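## Task

On the patch panel that sits beneath the switch whose ports wear red covers, remove the cable plugged into port 19 (ports counted 1 to 24 starting at the left). Then hang that cable's cord on the nearest cable-manager ring to the left of port 19; its plug is allowed to dangle. Do not withdraw any other plug, and do not ease one outward, since that alone can fail the task. At the end, every remaining plug must be latched in its port with its latch lever raised. Every cable must still pass through the manager rings it runs through, and no cable may be sharply kinked or wrapped around another.

## Robot and tools

Robot: two 6-joint arms, left_arm and right_arm, each ending in a parallel gripper with a wrist camera. The names refer to the robot's own sides, not sides of an image. Both arm roots sit near x +0.057, z +1.625 m, with left_arm at y +0.244 and right_arm at y -0.244, mounted tilted.

Scene frame: origin on the floor under the centre of the robot's foot, +x forward, +y to the robot's left, +z up, metres. Reported end_effector_position (the point between the finger pads, about 1 cm behind the tips) and end_effector_quat_wxyz use this frame and may be off by a few cm. Gripper fingers point along the gripper's +z and open along its y.

Joint order in every row, per arm: waist, shoulder, elbow, wrist pitch, wrist yaw, wrist roll, then gripper opening. A row always holds 14 numbers: left_arm's seven first, then right_arm's seven, even if one arm stays still. Stated joint ranges (rad): waist -2.880..2.880, shoulder 0.000..3.142, elbow 0.000..3.019, wrist pitch -1.693..1.571, wrist yaw -1.571..1.571, wrist roll -2.094..2.094. Real ends may differ by up to 0.084 rad.

execute_actions(actions, cameras): actions is a list of actions; each action is a table of 1 to 15 rows, and each row runs for one 1/30 s step. If a table has fewer than 15 rows, its last row repeats to fill 15 steps, so one action lasts 0.5 s. Joint numbers are scaled values in [-1, 1]. They are offsets from the Joint targets at the start of that action, not from the previous row. Scale: 1.0 equals 1.264 rad waist, 1.32 shoulder, 1.276 elbow, 1.83 wrist pitch, 6.358 wrist yaw, 7.625 wrist roll. The same offset sent again in the next action moves the joint further. The opening number is absolute: +1 fully open, -1 closed. To keep a gripper as it is, resend its current command, because 0 means half open. If any action would push a joint more than 0.084 rad beyond its range, that action is rejected for both arms. A malformed first action rejects the whole call. An empty actions list only reports state and images.

move(target, speed, blend, opening_speed, blocking, cameras): target is one 14-number row, or a list of up to 15 such rows, laid out and scaled as above. Every row is an offset from the Joint targets when the move begins, not from the row before it. All joints travel together, so the gripper follows a curve. It does not avoid obstacles or the other arm. speed is in rad/s for the joint with the longest way to go, 0.01 to 2, default 0.5; give one value, or one per target. blend (rad) rounds corners between list targets; 0 stops at each. opening_speed (per second on the -1..+1 scale, at least 0.2) makes the gripper change gradually; use a low value to close on soft parts. Each path takes at least 0.5 s and at most 10 s. blocking=false returns after about 0.5 s while motion continues. The result adds a "move:" line: done, off_target (at rest but a joint is more than 0.035 rad off), moving, held or fault, plus limits=held and the worst joint error per arm. Done does not tell you whether the arm is touching something.

wait(seconds 0 to 10): lets time run while the arms hold their commands. stop(): brakes a running move; it needs room to slow down. zoom_image(camera, region [x0, y0, x1, y1] in pixels, at most 504x504): a closer look at the latest image of cam_head_left, cam_head_right, cam_left_wrist or cam_right_wrist, each 672x504. read_manual(section="licences") only returns licence texts. finished_scene(scene 1 or 2) ends the scene for good; the result usually reports success.

Results: Joint positions (rad, with the finger gap last, in m; 0.094 when fully open), Joint velocities ("within noise" means still), Joint targets (the base for your next offsets), Tool commands, grip_measured (the opening on the command scale), and Joint torques (N m, including gravity; joints 3 and 4 wrap around at ±28). "joint sent to its limit" means a joint was clipped at its end. "joint command not followed" means the clearance check changed some steps. Per step, targets can only run a limited distance ahead of the measured angles. An arm whose target would put the gripper more than 110 mm from where it is gets scaled back, so big moves take several actions.

Gripping: to release, command an opening well above grip_measured. Each pad squeezes with roughly 50 to 64 N.

Avoid: pulling or loosening any plug other than the target; hard or fast contacts (speed and pressing past contact both raise force); the two arms colliding; knocking anything off the table; letting go of something while it moves. After an arm is blocked, command its targets back past its measured positions so it stops pushing. Holding loads, long reach or pushing at an unreachable pose heats the motors. A MOTOR HOT line warns at 85 °C, and at 100 °C the arm goes limp for 30 to 60 s or longer.

Each tool is called after ">>>" as name(argument=value, ...) on one line, values as JSON.

## Session

>>> execute_actions(actions=[])

Scene clock: 0.00 s.
left_arm: end_effector_position=(+0.5531, -0.1989, +1.0595) grip_measured=+1.000 end_effector_quat_wxyz=(+0.212, +0.564, +0.798, +0.017) | right_arm: end_effector_position=(+0.6806, -0.4765, +1.0537) grip_measured=+1.000 end_effector_quat_wxyz=(+0.318, +0.080, +0.925, -0.194)
Joint positions: left_arm=[0.787 1.85 1.501 0.659 -0.511 1.488 0.094] | right_arm=[-1.813 1.497 1.362 0.699 0.172 0.1 0.094]
Joint velocities: within noise
Joint torques (N m): no reading
Motor temperatures (°C): left_arm=[28 28 25 25 25 26 26] | right_arm=[28 27 25 27 25 26 29]
Heat: left arm: hottest waist 28 °C; right arm: hottest gripper 29 °C.
Joint targets: left_arm=[0.788 1.850 1.500 0.661 -0.511 1.488] | right_arm=[-1.813 1.495 1.364 0.703 0.172 0.101]
Tool commands: left_gripper/opening=+1.0 right_gripper/opening=+1.0

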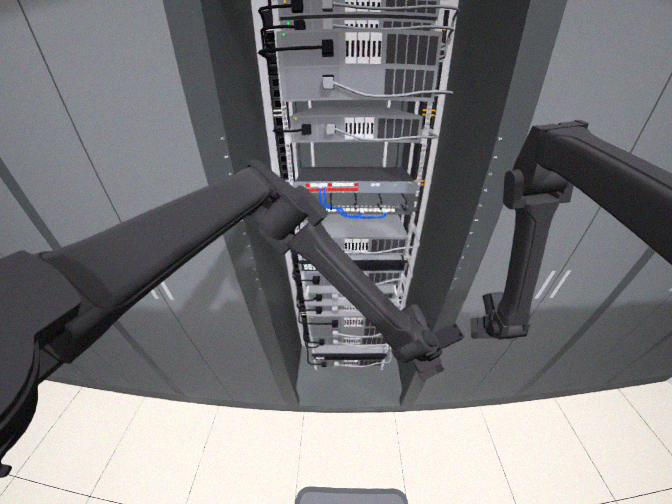

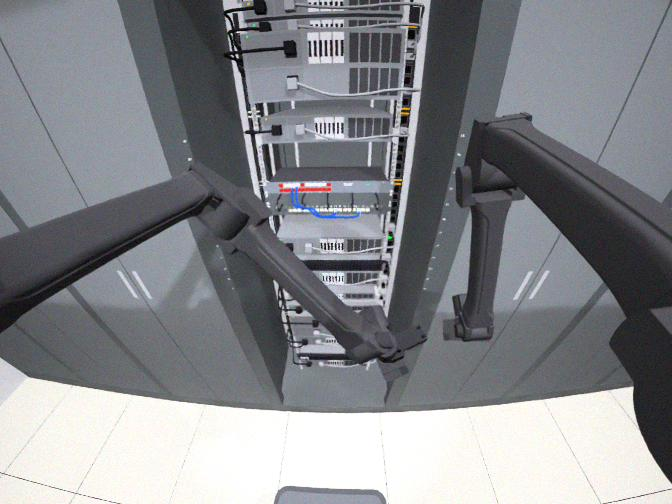

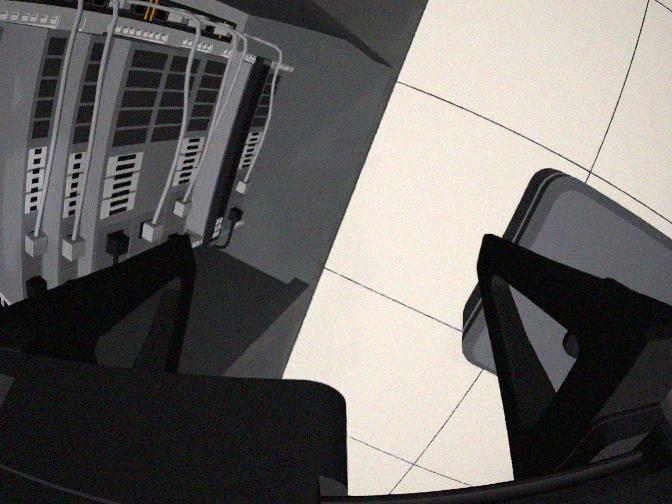

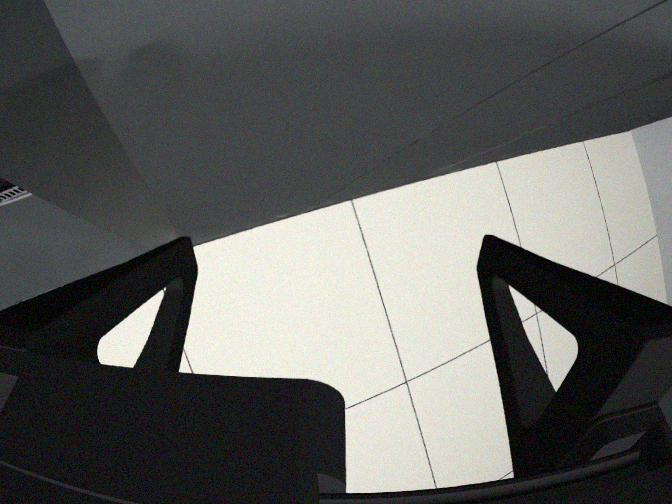

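>>> zoom_image(camera="cam_head_left", region=[270, 160, 440, 270])

>>> zoom_image(camera="cam_head_right", region=[250, 165, 410, 265])

Scaled by 2.965 from the camera's 672x504 image, which has a finer 960x720 frame.

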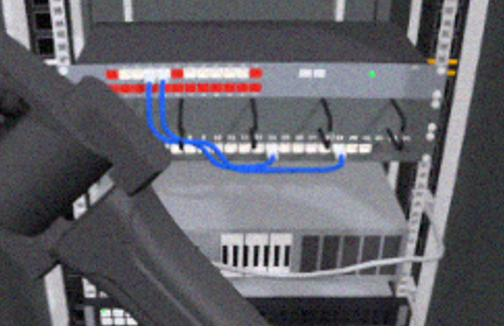

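Scaled by 3.150 from the camera's 672x504 image, which has a finer 960x720 frame.

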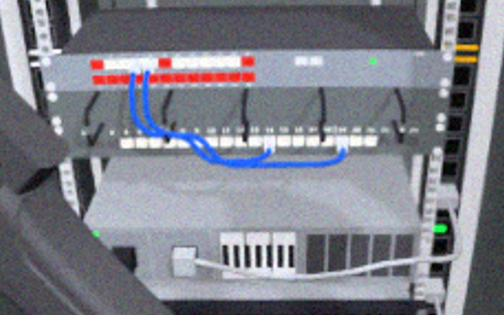

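>>> move(target=[[0.812,-0.267,-0.108,0.02,0.0536,-0.208,1,0,0,0,0,0,0,1],[0.812,-0.267,-0.108,0.02,0.0536,-0.208,1,0.588,-0.241,-0.229,0.408,-0.0318,-0.0788,1]], speed=0.8)

Scene clock: 70.70 s.
left_arm: end_effector_position=(+0.6752, +0.4789, +1.0483) grip_measured=+1.000 end_effector_quat_wxyz=(+0.308, -0.076, +0.927, +0.198) | right_arm: end_effector_position=(+0.7991, -0.1163, +1.3484) grip_measured=+1.000 end_effector_quat_wxyz=(+0.663, -0.018, +0.748, +0.026)
Joint positions: left_arm=[1.816 1.507 1.367 0.685 -0.172 -0.09 0.094] | right_arm=[-1.077 1.184 1.079 1.433 -0.027 -0.485 0.094]
Joint velocities: within noise
Joint torques (N m): left_arm=[5.6 -15.85 0.88 1.63 -0.1 -0.11] | right_arm=[5.6 -17.9 0.85 2.99 -0.42 -0.32]
Motor temperatures (°C): left_arm=[29 29 25 25 25 26 26] | right_arm=[28 29 25 27 25 26 28]
Heat: left arm: hottest waist 29 °C; right arm: hottest shoulder 29 °C.
Joint targets: left_arm=[1.814 1.497 1.362 0.698 -0.170 -0.098] | right_arm=[-1.070 1.177 1.072 1.450 -0.030 -0.500]
move: done

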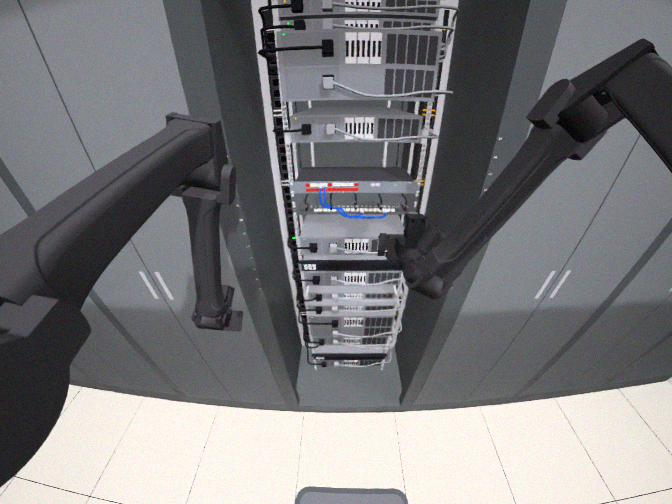

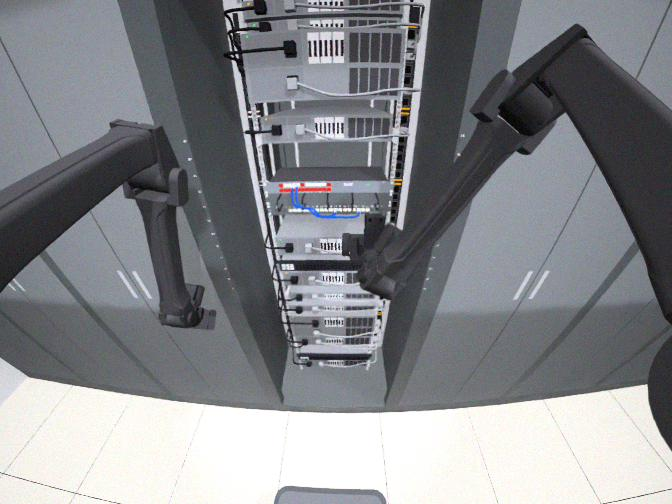

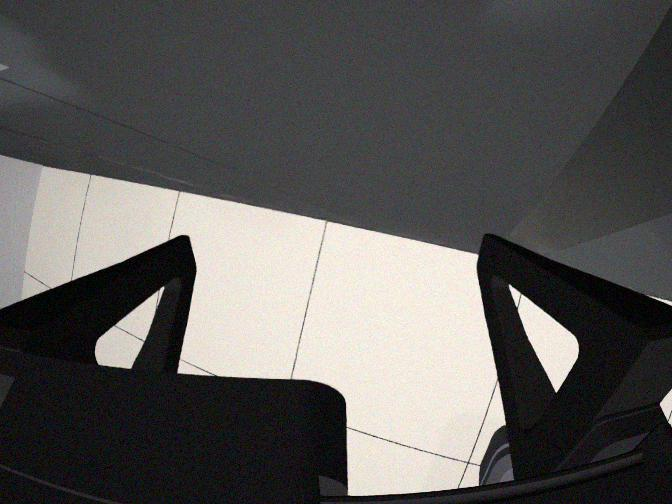

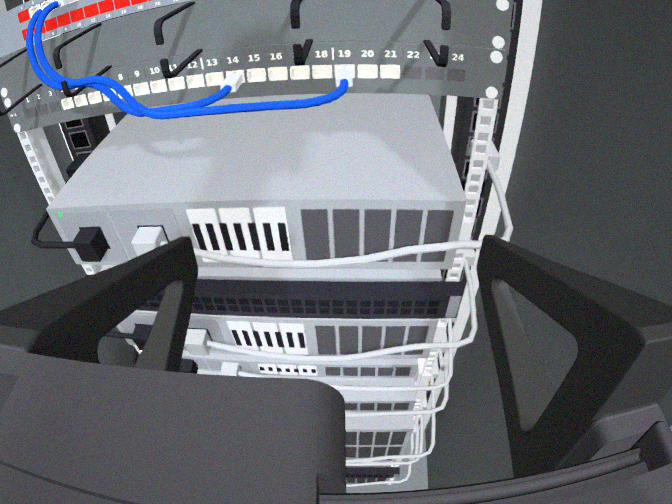

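>>> zoom_image(camera="cam_right_wrist", region=[0, 0, 250, 140])

>>> zoom_image(camera="cam_right_wrist", region=[250, 0, 500, 140])

Scaled by 2.016 from the camera's 672x504 image, which has a finer 960x720 frame.

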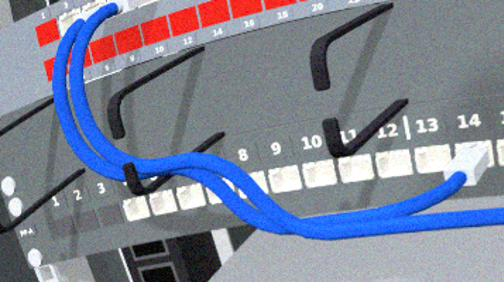

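Scaled by 2.016 from the camera's 672x504 image, which has a finer 960x720 frame.

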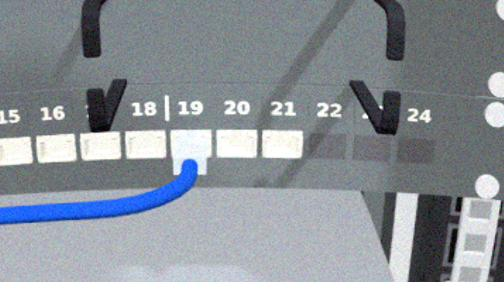

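>>> move(target=[0,0,0,0,0,0,1,-0.05,0.148,0.31,-0.06,-0.001,0.008,1], speed=0.5)

Scene clock: 104.60 s.
left_arm: end_effector_position=(+0.6750, +0.4789, +1.0482) grip_measured=+1.000 end_effector_quat_wxyz=(+0.308, -0.076, +0.927, +0.198) | right_arm: end_effector_position=(+0.8884, -0.1166, +1.3137) grip_measured=+1.000 end_effector_quat_wxyz=(+0.697, -0.003, +0.717, +0.006)
Joint positions: left_arm=[1.816 1.507 1.367 0.685 -0.172 -0.091 0.094] | right_arm=[-1.113 1.354 1.44 1.347 -0.032 -0.454 0.094]
Joint velocities: within noise
Joint torques (N m): left_arm=[5.95 -15.38 0.83 1.77 -0.15 -0.14] | right_arm=[4.07 -18.73 5.76 2.09 -0.43 0]
Motor temperatures (°C): left_arm=[29 29 25 25 25 26 26] | right_arm=[28 30 25 27 26 26 28]
Heat: left arm: hottest waist 29 °C; right arm: hottest shoulder 30 °C.
Joint targets: left_arm=[1.814 1.497 1.362 0.698 -0.171 -0.099] | right_arm=[-1.133 1.372 1.467 1.340 -0.036 -0.439]
move: done

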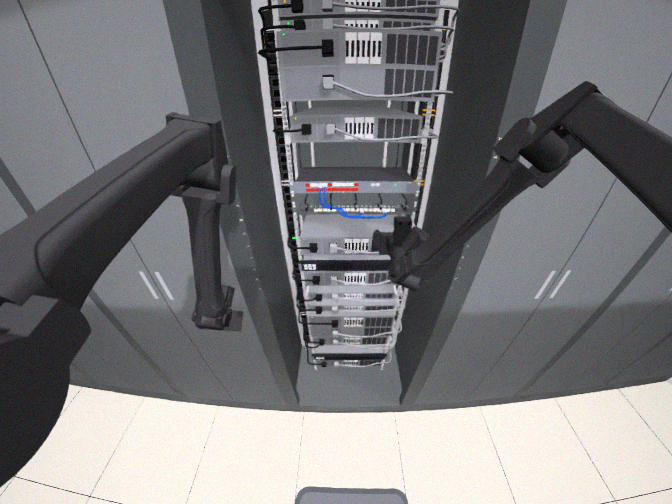

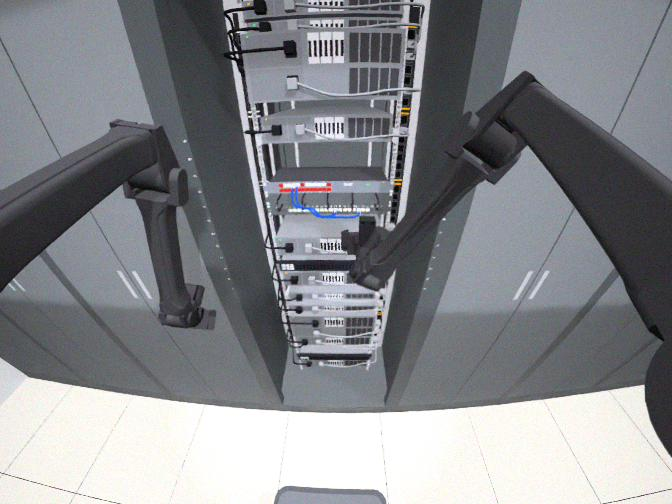

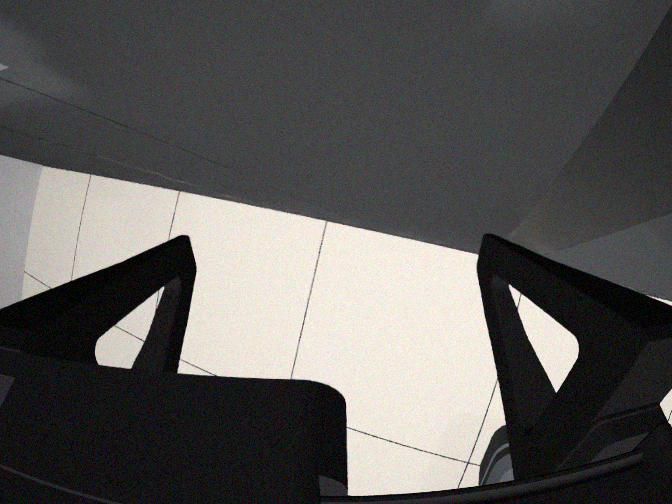

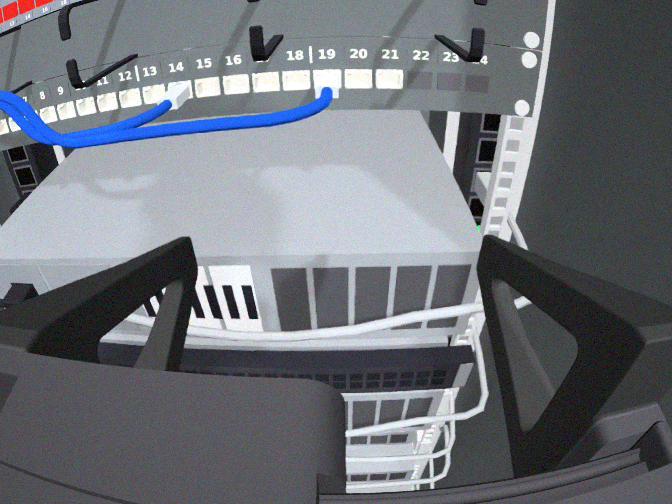

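>>> zoom_image(camera="cam_right_wrist", region=[220, 0, 420, 140])

Scaled by 2.520 from the camera's 672x504 image, which has a finer 960x720 frame.

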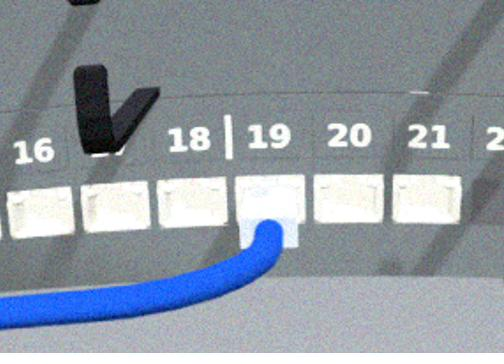

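>>> move(target=[0,0,0,0,0,0,1,0.034,-0.042,-0.024,0.002,0.0007,0.2005,1], speed=0.8, cameras=["cam_head_left","cam_right_wrist"])

>>> zoom_image(camera="cam_right_wrist", region=[200, 0, 500, 250])

Scene clock: 139.00 s.
left_arm: end_effector_position=(+0.6750, +0.4789, +1.0482) grip_measured=+1.000 end_effector_quat_wxyz=(+0.308, -0.076, +0.927, +0.198) | right_arm: end_effector_position=(+0.8931, -0.1210, +1.3223) grip_measured=+1.000 end_effector_quat_wxyz=(+0.504, +0.492, +0.515, +0.488)
Joint positions: left_arm=[1.816 1.507 1.367 0.685 -0.172 -0.091 0.094] | right_arm=[-1.113 1.34 1.441 1.347 -0.032 1.075 0.094]
Joint velocities: within noise
Joint torques (N m): left_arm=[5.54 -15.56 0.85 1.7 -0.12 -0.12] | right_arm=[7.82 -22.3 3.07 2.28 -0.24 -0.13]
Motor temperatures (°C): left_arm=[28 29 25 25 25 26 25] | right_arm=[28 32 26 26 26 26 28]
Heat: left arm: hottest shoulder 29 °C; right arm: hottest shoulder 32 °C.
Joint targets: left_arm=[1.814 1.497 1.362 0.698 -0.171 -0.098] | right_arm=[-1.090 1.317 1.436 1.344 -0.031 1.090]
move: done
Images, in order (width x height): cam_head_left 672x504, cam_right_wrist 672x504.

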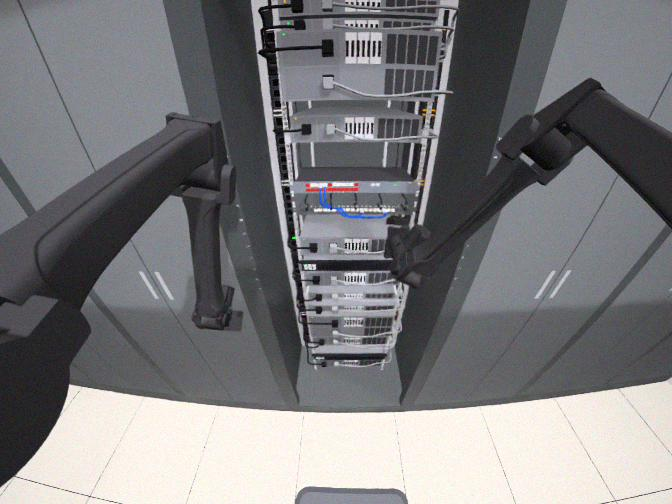

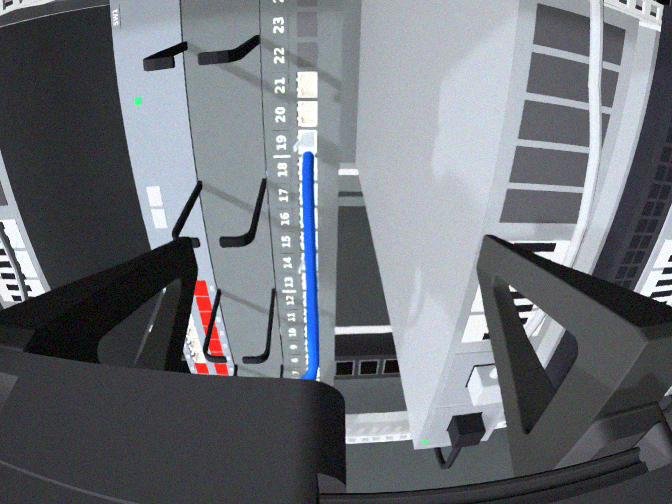

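Scaled by 1.680 from the camera's 672x504 image, which has a finer 960x720 frame.

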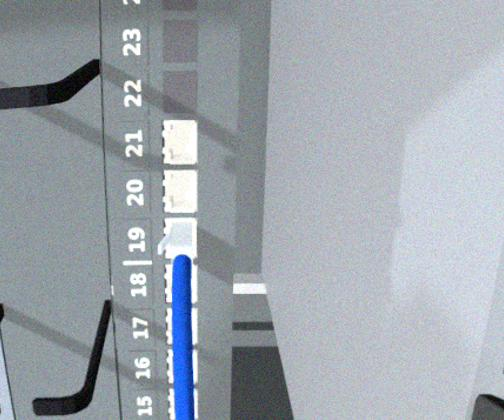

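>>> move(target=[-0.7628,-0.017,0.1032,0.4059,0.0277,-0.0986,1,0,0,0,0,0,0,1], speed=0.8)

>>> zoom_image(camera="cam_left_wrist", region=[200, 0, 500, 250])

Scene clock: 175.20 s.
left_arm: end_effector_position=(+0.8605, -0.0099, +1.3303) grip_measured=+1.000 end_effector_quat_wxyz=(+0.489, -0.498, +0.516, -0.497) | right_arm: end_effector_position=(+0.8931, -0.1210, +1.3223) grip_measured=+1.000 end_effector_quat_wxyz=(+0.503, +0.493, +0.515, +0.488)
Joint positions: left_arm=[0.849 1.483 1.479 1.425 0.005 -0.841 0.094] | right_arm=[-1.113 1.34 1.441 1.347 -0.032 1.076 0.094]
Joint velocities: within noise
Joint torques (N m): left_arm=[-7.94 -13.8 3.55 1.89 0.46 0.02] | right_arm=[7.59 -22.48 3.1 2.19 -0.23 -0.12]
Motor temperatures (°C): left_arm=[28 30 25 25 25 25 25] | right_arm=[28 34 26 26 25 26 28]
Heat: left arm: hottest shoulder 30 °C; right arm: hottest shoulder 34 °C.
Joint targets: left_arm=[0.850 1.475 1.494 1.441 0.006 -0.850] | right_arm=[-1.090 1.317 1.436 1.344 -0.031 1.089]
move: done

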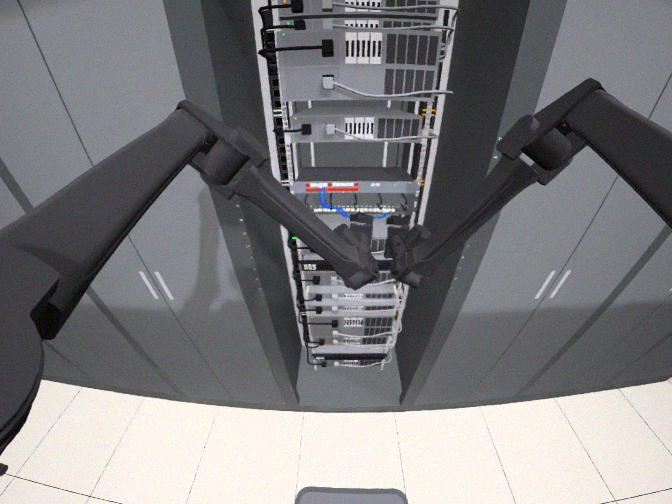

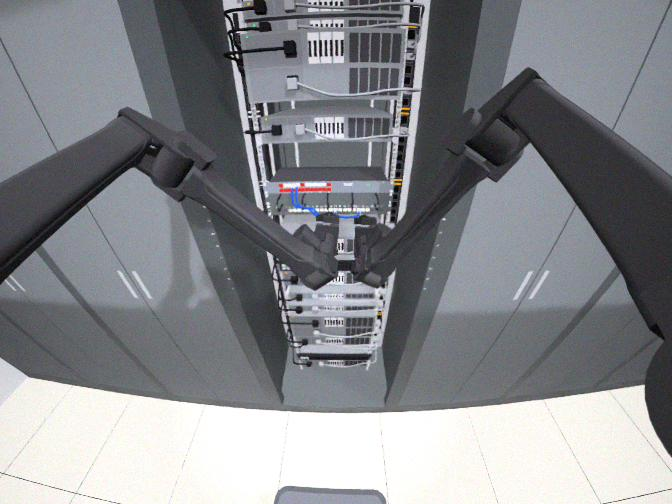

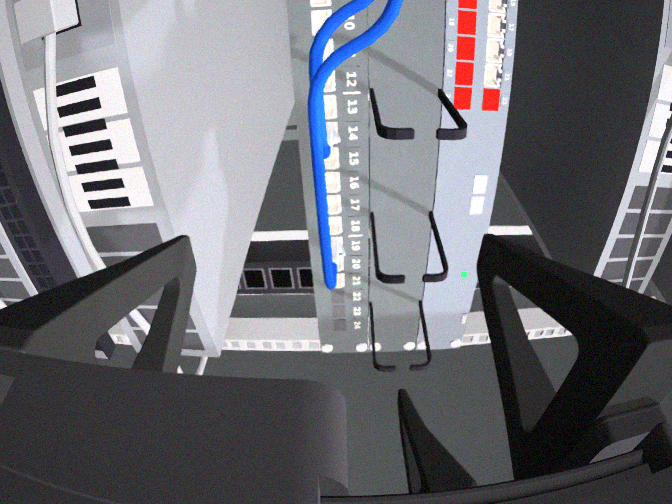

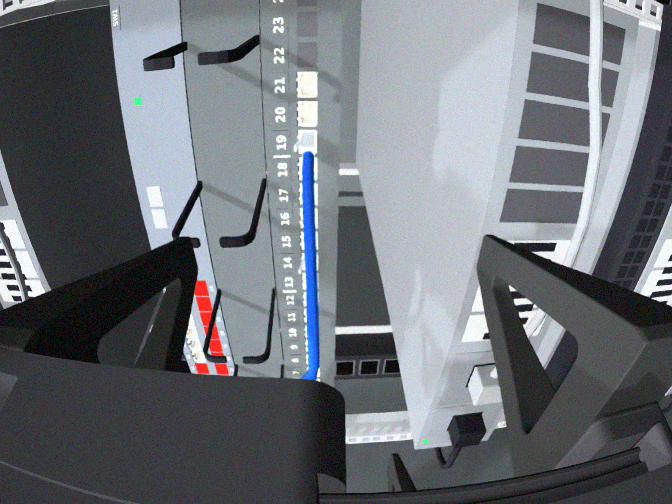

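Scaled by 1.680 from the camera's 672x504 image, which has a finer 960x720 frame.

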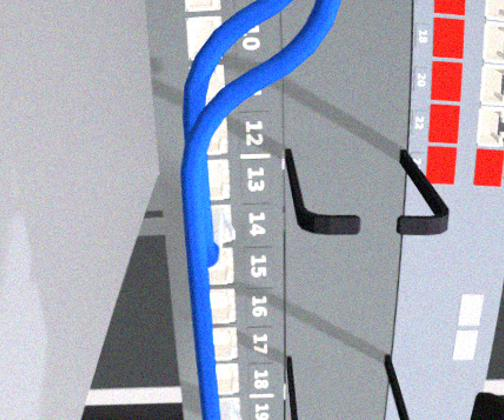

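>>> zoom_image(camera="cam_left_wrist", region=[280, 0, 430, 110])

>>> zoom_image(camera="cam_left_wrist", region=[280, 60, 480, 300])

Scaled by 3.360 from the camera's 672x504 image, which has a finer 960x720 frame.

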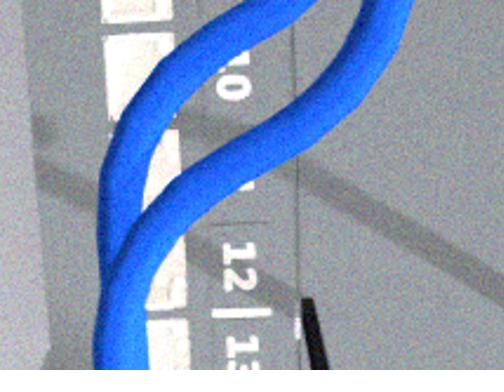

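Scaled by 2.100 from the camera's 672x504 image, which has a finer 960x720 frame.

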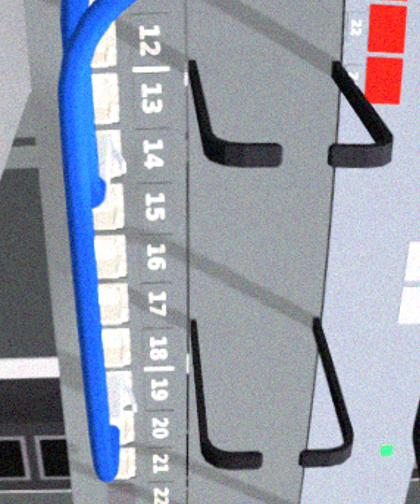

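>>> move(target=[0,0,0,0,0,0,1,-0.0704,-0.033,0.1053,-0.1349,-0.0399,0.0129,-0.28], speed=0.3)

>>> zoom_image(camera="cam_right_wrist", region=[200, 50, 450, 270])

>>> zoom_image(camera="cam_left_wrist", region=[250, 180, 500, 400])

Scene clock: 231.43 s.
left_arm: end_effector_position=(+0.8605, -0.0099, +1.3303) grip_measured=+1.000 end_effector_quat_wxyz=(+0.489, -0.498, +0.516, -0.497) | right_arm: end_effector_position=(+0.9352, -0.1045, +1.3383) grip_measured=-0.278 end_effector_quat_wxyz=(+0.417, +0.439, +0.558, +0.568)
Joint positions: left_arm=[0.849 1.483 1.479 1.425 0.005 -0.842 0.094] | right_arm=[-1.159 1.294 1.539 1.104 -0.282 1.173 0.034]
Joint velocities: within noise
Joint torques (N m): left_arm=[-8.29 -14.1 3.37 1.84 0.5 0] | right_arm=[3.02 -23.59 7.98 2.03 -0.4 -0.09]
Motor temperatures (°C): left_arm=[29 30 25 25 25 25 25] | right_arm=[29 35 26 26 25 26 28]
Heat: left arm: hottest shoulder 30 °C; right arm: hottest shoulder 35 °C.
Joint targets: left_arm=[0.850 1.475 1.494 1.441 0.006 -0.850] | right_arm=[-1.179 1.274 1.571 1.097 -0.285 1.188]
move: done

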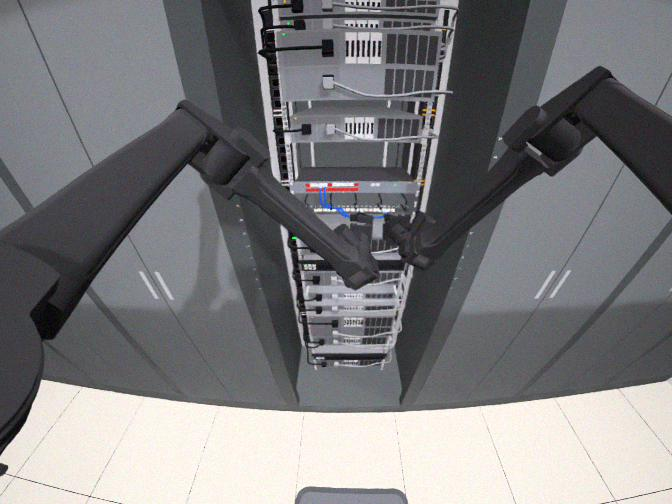

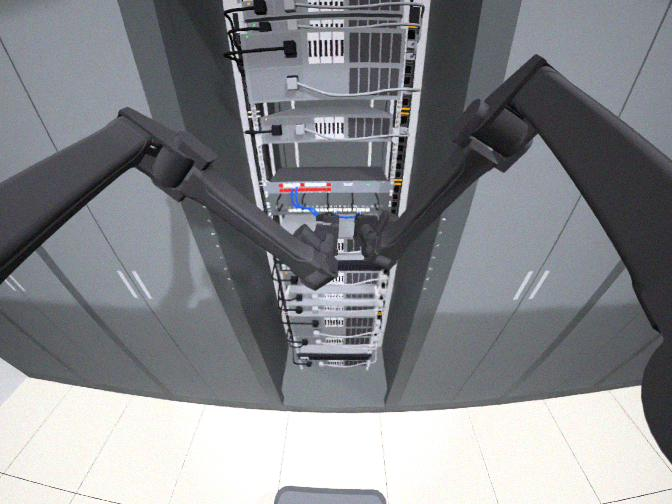

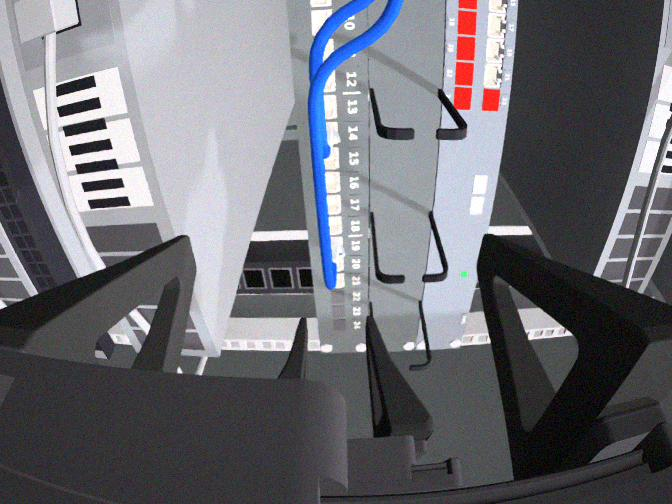

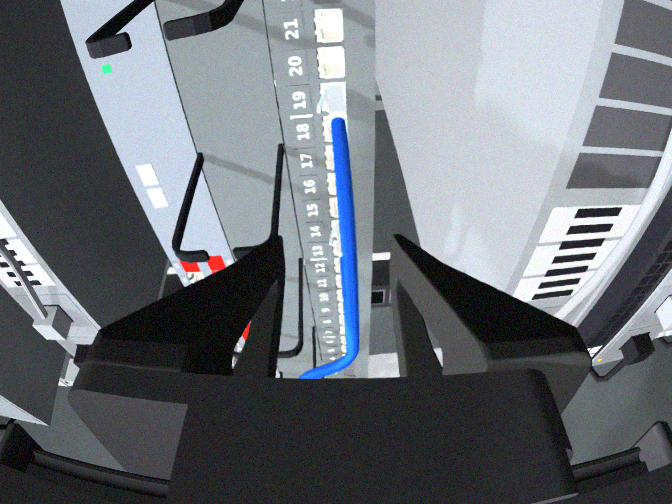

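Scaled by 2.016 from the camera's 672x504 image, which has a finer 960x720 frame.

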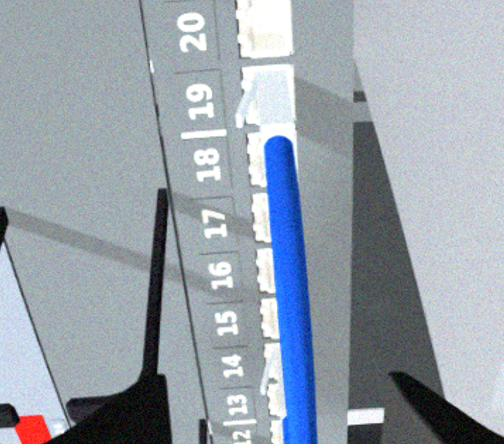

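Scaled by 2.016 from the camera's 672x504 image, which has a finer 960x720 frame.

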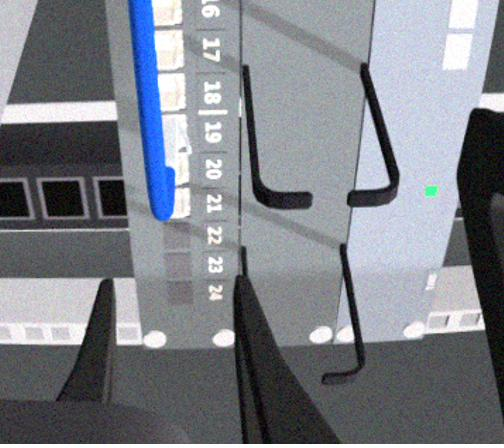

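>>> move(target=[0,0,0,0,0,0,1,-0.0261,0.0394,0.1066,-0.0456,0,0.0005,-0.28], speed=0.2, cameras=["cam_left_wrist","cam_right_wrist"])

>>> zoom_image(camera="cam_right_wrist", region=[200, 50, 450, 270])

>>> zoom_image(camera="cam_left_wrist", region=[250, 180, 500, 400])

Scene clock: 258.33 s.
left_arm: end_effector_position=(+0.8605, -0.0099, +1.3303) grip_measured=+1.000 end_effector_quat_wxyz=(+0.489, -0.498, +0.516, -0.497) | right_arm: end_effector_position=(+0.9779, -0.1262, +1.3516) grip_measured=-0.278 end_effector_quat_wxyz=(+0.436, +0.429, +0.557, +0.562)
Joint positions: left_arm=[0.849 1.483 1.479 1.425 0.005 -0.842 0.094] | right_arm=[-1.192 1.305 1.667 1.02 -0.282 1.178 0.034]
Joint velocities: within noise
Joint torques (N m): left_arm=[-7.88 -13.8 3.44 1.77 0.5 0.01] | right_arm=[2.73 -22.01 9.81 2.18 -0.37 -0.11]
Motor temperatures (°C): left_arm=[29 30 25 25 25 25 25] | right_arm=[28 34 28 26 26 26 28]
Heat: left arm: hottest shoulder 30 °C; right arm: hottest shoulder 34 °C.
Joint targets: left_arm=[0.850 1.475 1.494 1.441 0.006 -0.850] | right_arm=[-1.212 1.326 1.707 1.013 -0.285 1.192]
move: off_target (right_arm); right_arm: the elbow is farthest, 0.040 rad from its target
Images, in order (width x height): cam_left_wrist 672x504, cam_right_wrist 672x504.

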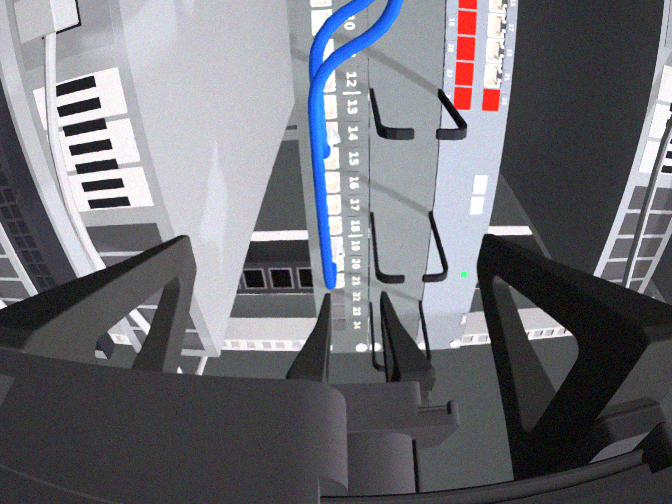

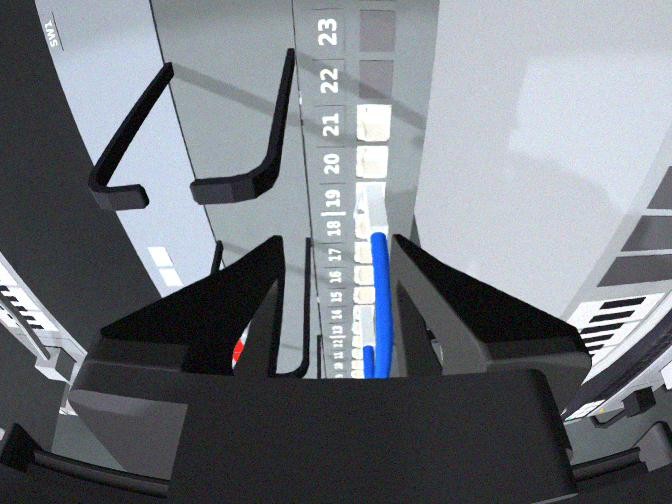

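Scaled by 2.016 from the camera's 672x504 image, which has a finer 960x720 frame.

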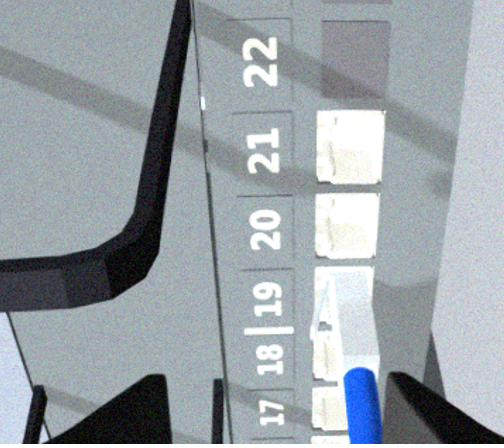

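Scaled by 2.016 from the camera's 672x504 image, which has a finer 960x720 frame.

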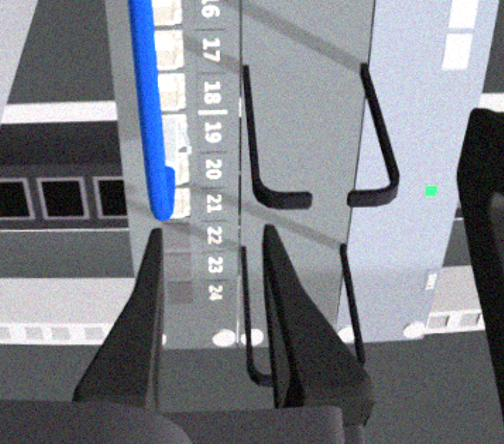

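>>> move(target=[0,0,0,0,0,0,1,0,0.0189,0.0157,-0.004,0,0,-0.28], speed=0.2, cameras=["cam_left_wrist","cam_right_wrist"])

Scene clock: 271.90 s.
left_arm: end_effector_position=(+0.8605, -0.0099, +1.3303) grip_measured=+1.000 end_effector_quat_wxyz=(+0.489, -0.498, +0.516, -0.497) | right_arm: end_effector_position=(+0.9765, -0.1205, +1.3375) grip_measured=-0.278 end_effector_quat_wxyz=(+0.430, +0.432, +0.561, +0.560)
Joint positions: left_arm=[0.849 1.483 1.479 1.425 0.005 -0.842 0.094] | right_arm=[-1.192 1.331 1.685 1.012 -0.282 1.178 0.034]
Joint velocities: within noise
Joint torques (N m): left_arm=[-8.59 -13.8 3.43 2.02 0.5 0.02] | right_arm=[3.08 -22.01 9.91 2.18 -0.37 -0.12]
Motor temperatures (°C): left_arm=[29 30 25 25 25 25 25] | right_arm=[28 33 29 26 26 26 28]
Heat: left arm: hottest shoulder 30 °C; right arm: hottest shoulder 33 °C.
Joint targets: left_arm=[0.850 1.475 1.494 1.441 0.006 -0.850] | right_arm=[-1.212 1.351 1.727 1.006 -0.285 1.192]
move: off_target (right_arm); right_arm: the elbow is farthest, 0.042 rad from its target
Images, in order (width x height): cam_left_wrist 672x504, cam_right_wrist 672x504.

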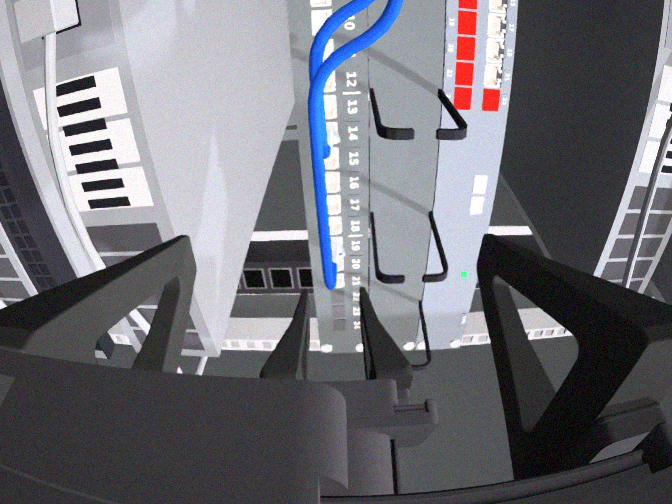

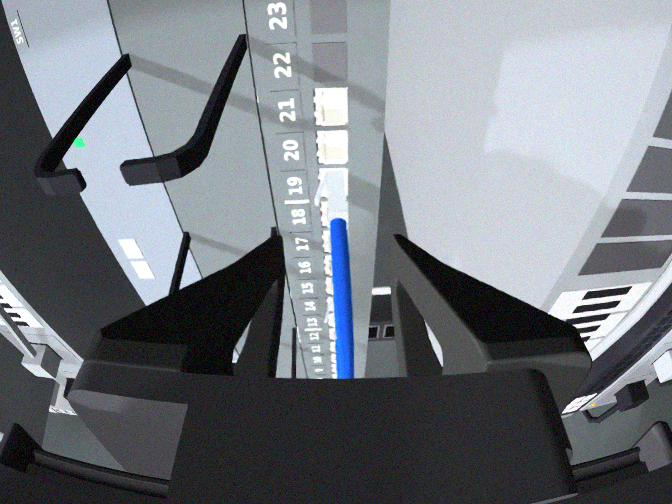

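>>> move(target=[0,0,0,0,0,0,1,0.0498,0.0311,0.0854,-0.0393,0.0005,-0.0062,-0.38], speed=0.1, cameras=["cam_left_wrist","cam_right_wrist"])

>>> zoom_image(camera="cam_right_wrist", region=[220, 120, 460, 330])

>>> zoom_image(camera="cam_left_wrist", region=[280, 200, 440, 340])

Scene clock: 282.93 s.
left_arm: end_effector_position=(+0.8605, -0.0099, +1.3303) grip_measured=+1.000 end_effector_quat_wxyz=(+0.489, -0.498, +0.516, -0.497) | right_arm: end_effector_position=(+1.0021, -0.1127, +1.3399) grip_measured=-0.378 end_effector_quat_wxyz=(+0.430, +0.431, +0.559, +0.563)
Joint positions: left_arm=[0.849 1.483 1.479 1.425 0.005 -0.842 0.094] | right_arm=[-1.17 1.368 1.791 0.942 -0.282 1.159 0.029]
Joint velocities: within noise
Joint torques (N m): left_arm=[-8.12 -14.33 3.49 1.8 0.51 0.01] | right_arm=[6.83 -22.36 10.8 2.14 -0.29 -0.37]
Motor temperatures (°C): left_arm=[29 30 25 25 25 25 25] | right_arm=[28 34 29 26 26 26 28]
Heat: left arm: hottest shoulder 30 °C; right arm: hottest shoulder 34 °C.
Joint targets: left_arm=[0.850 1.475 1.494 1.441 0.006 -0.850] | right_arm=[-1.149 1.392 1.836 0.934 -0.282 1.144]
move: off_target (right_arm); right_arm: the elbow is farthest, 0.045 rad from its target
Images, in order (width x height): cam_left_wrist 672x504, cam_right_wrist 672x504.

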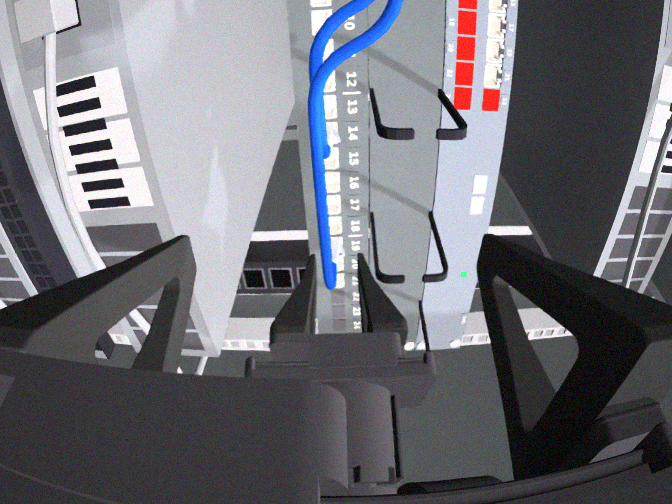

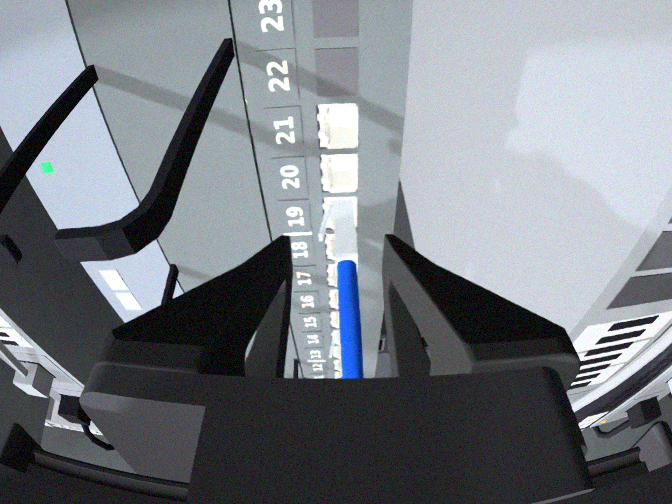

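Scaled by 2.100 from the camera's 672x504 image, which has a finer 960x720 frame.

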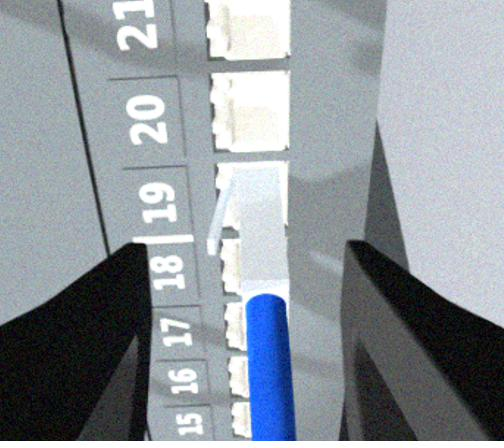

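Scaled by 3.150 from the camera's 672x504 image, which has a finer 960x720 frame.

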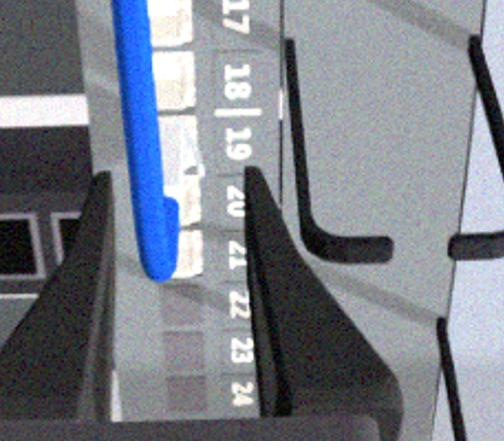

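>>> move(target=[0,0,0,0,0,0,1,0.0059,0.0167,0.0415,-0.0191,0.0005,-0.0016,-0.38], speed=0.08, cameras=["cam_left_wrist","cam_right_wrist"])

>>> zoom_image(camera="cam_right_wrist", region=[220, 120, 460, 330])

>>> zoom_image(camera="cam_left_wrist", region=[280, 200, 440, 340])

Scene clock: 314.90 s.
left_arm: end_effector_position=(+0.8605, -0.0099, +1.3303) grip_measured=+1.000 end_effector_quat_wxyz=(+0.489, -0.498, +0.516, -0.497) | right_arm: end_effector_position=(+1.0125, -0.1092, +1.3371) grip_measured=-0.378 end_effector_quat_wxyz=(+0.429, +0.429, +0.562, +0.562)
Joint positions: left_arm=[0.849 1.483 1.479 1.425 0.005 -0.842 0.094] | right_arm=[-1.164 1.39 1.843 0.906 -0.282 1.147 0.029]
Joint velocities: within noise
Joint torques (N m): left_arm=[-7.88 -14.33 3.51 1.87 0.5 0] | right_arm=[7.24 -22.36 11.21 2.36 -0.16 -0.38]
Motor temperatures (°C): left_arm=[29 30 25 25 25 25 25] | right_arm=[28 36 31 26 25 26 28]
Heat: left arm: hottest shoulder 30 °C; right arm: hottest shoulder 36 °C.
Joint targets: left_arm=[0.850 1.475 1.494 1.441 0.006 -0.850] | right_arm=[-1.142 1.414 1.889 0.899 -0.279 1.132]
move: off_target (right_arm); right_arm: the elbow is farthest, 0.046 rad from its target
Images, in order (width x height): cam_left_wrist 672x504, cam_right_wrist 672x504.

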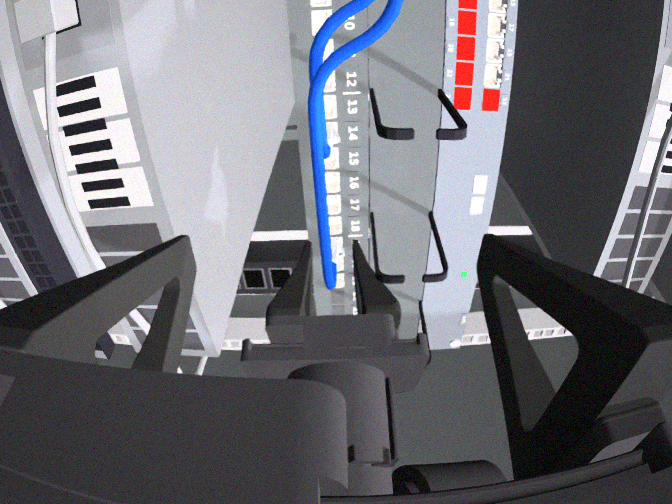

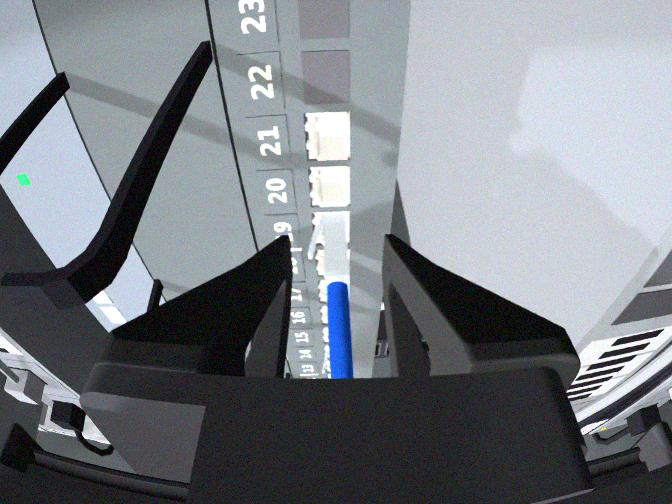

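Scaled by 2.100 from the camera's 672x504 image, which has a finer 960x720 frame.

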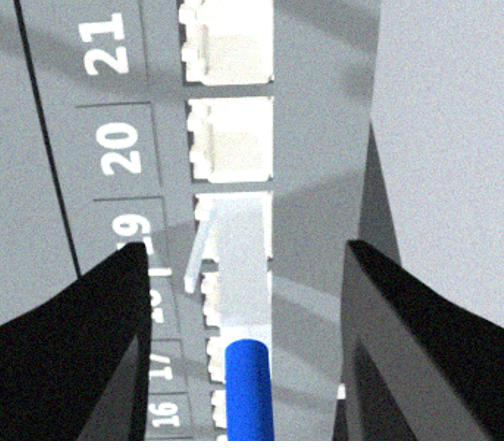

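Scaled by 3.150 from the camera's 672x504 image, which has a finer 960x720 frame.

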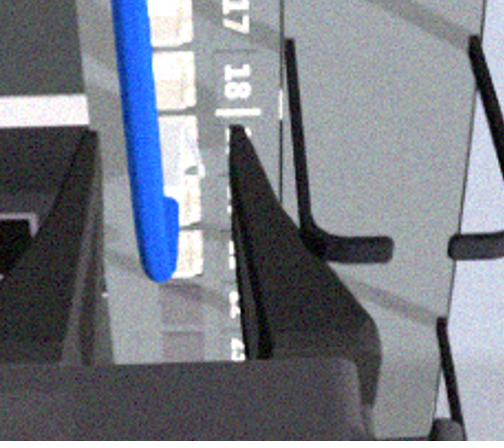

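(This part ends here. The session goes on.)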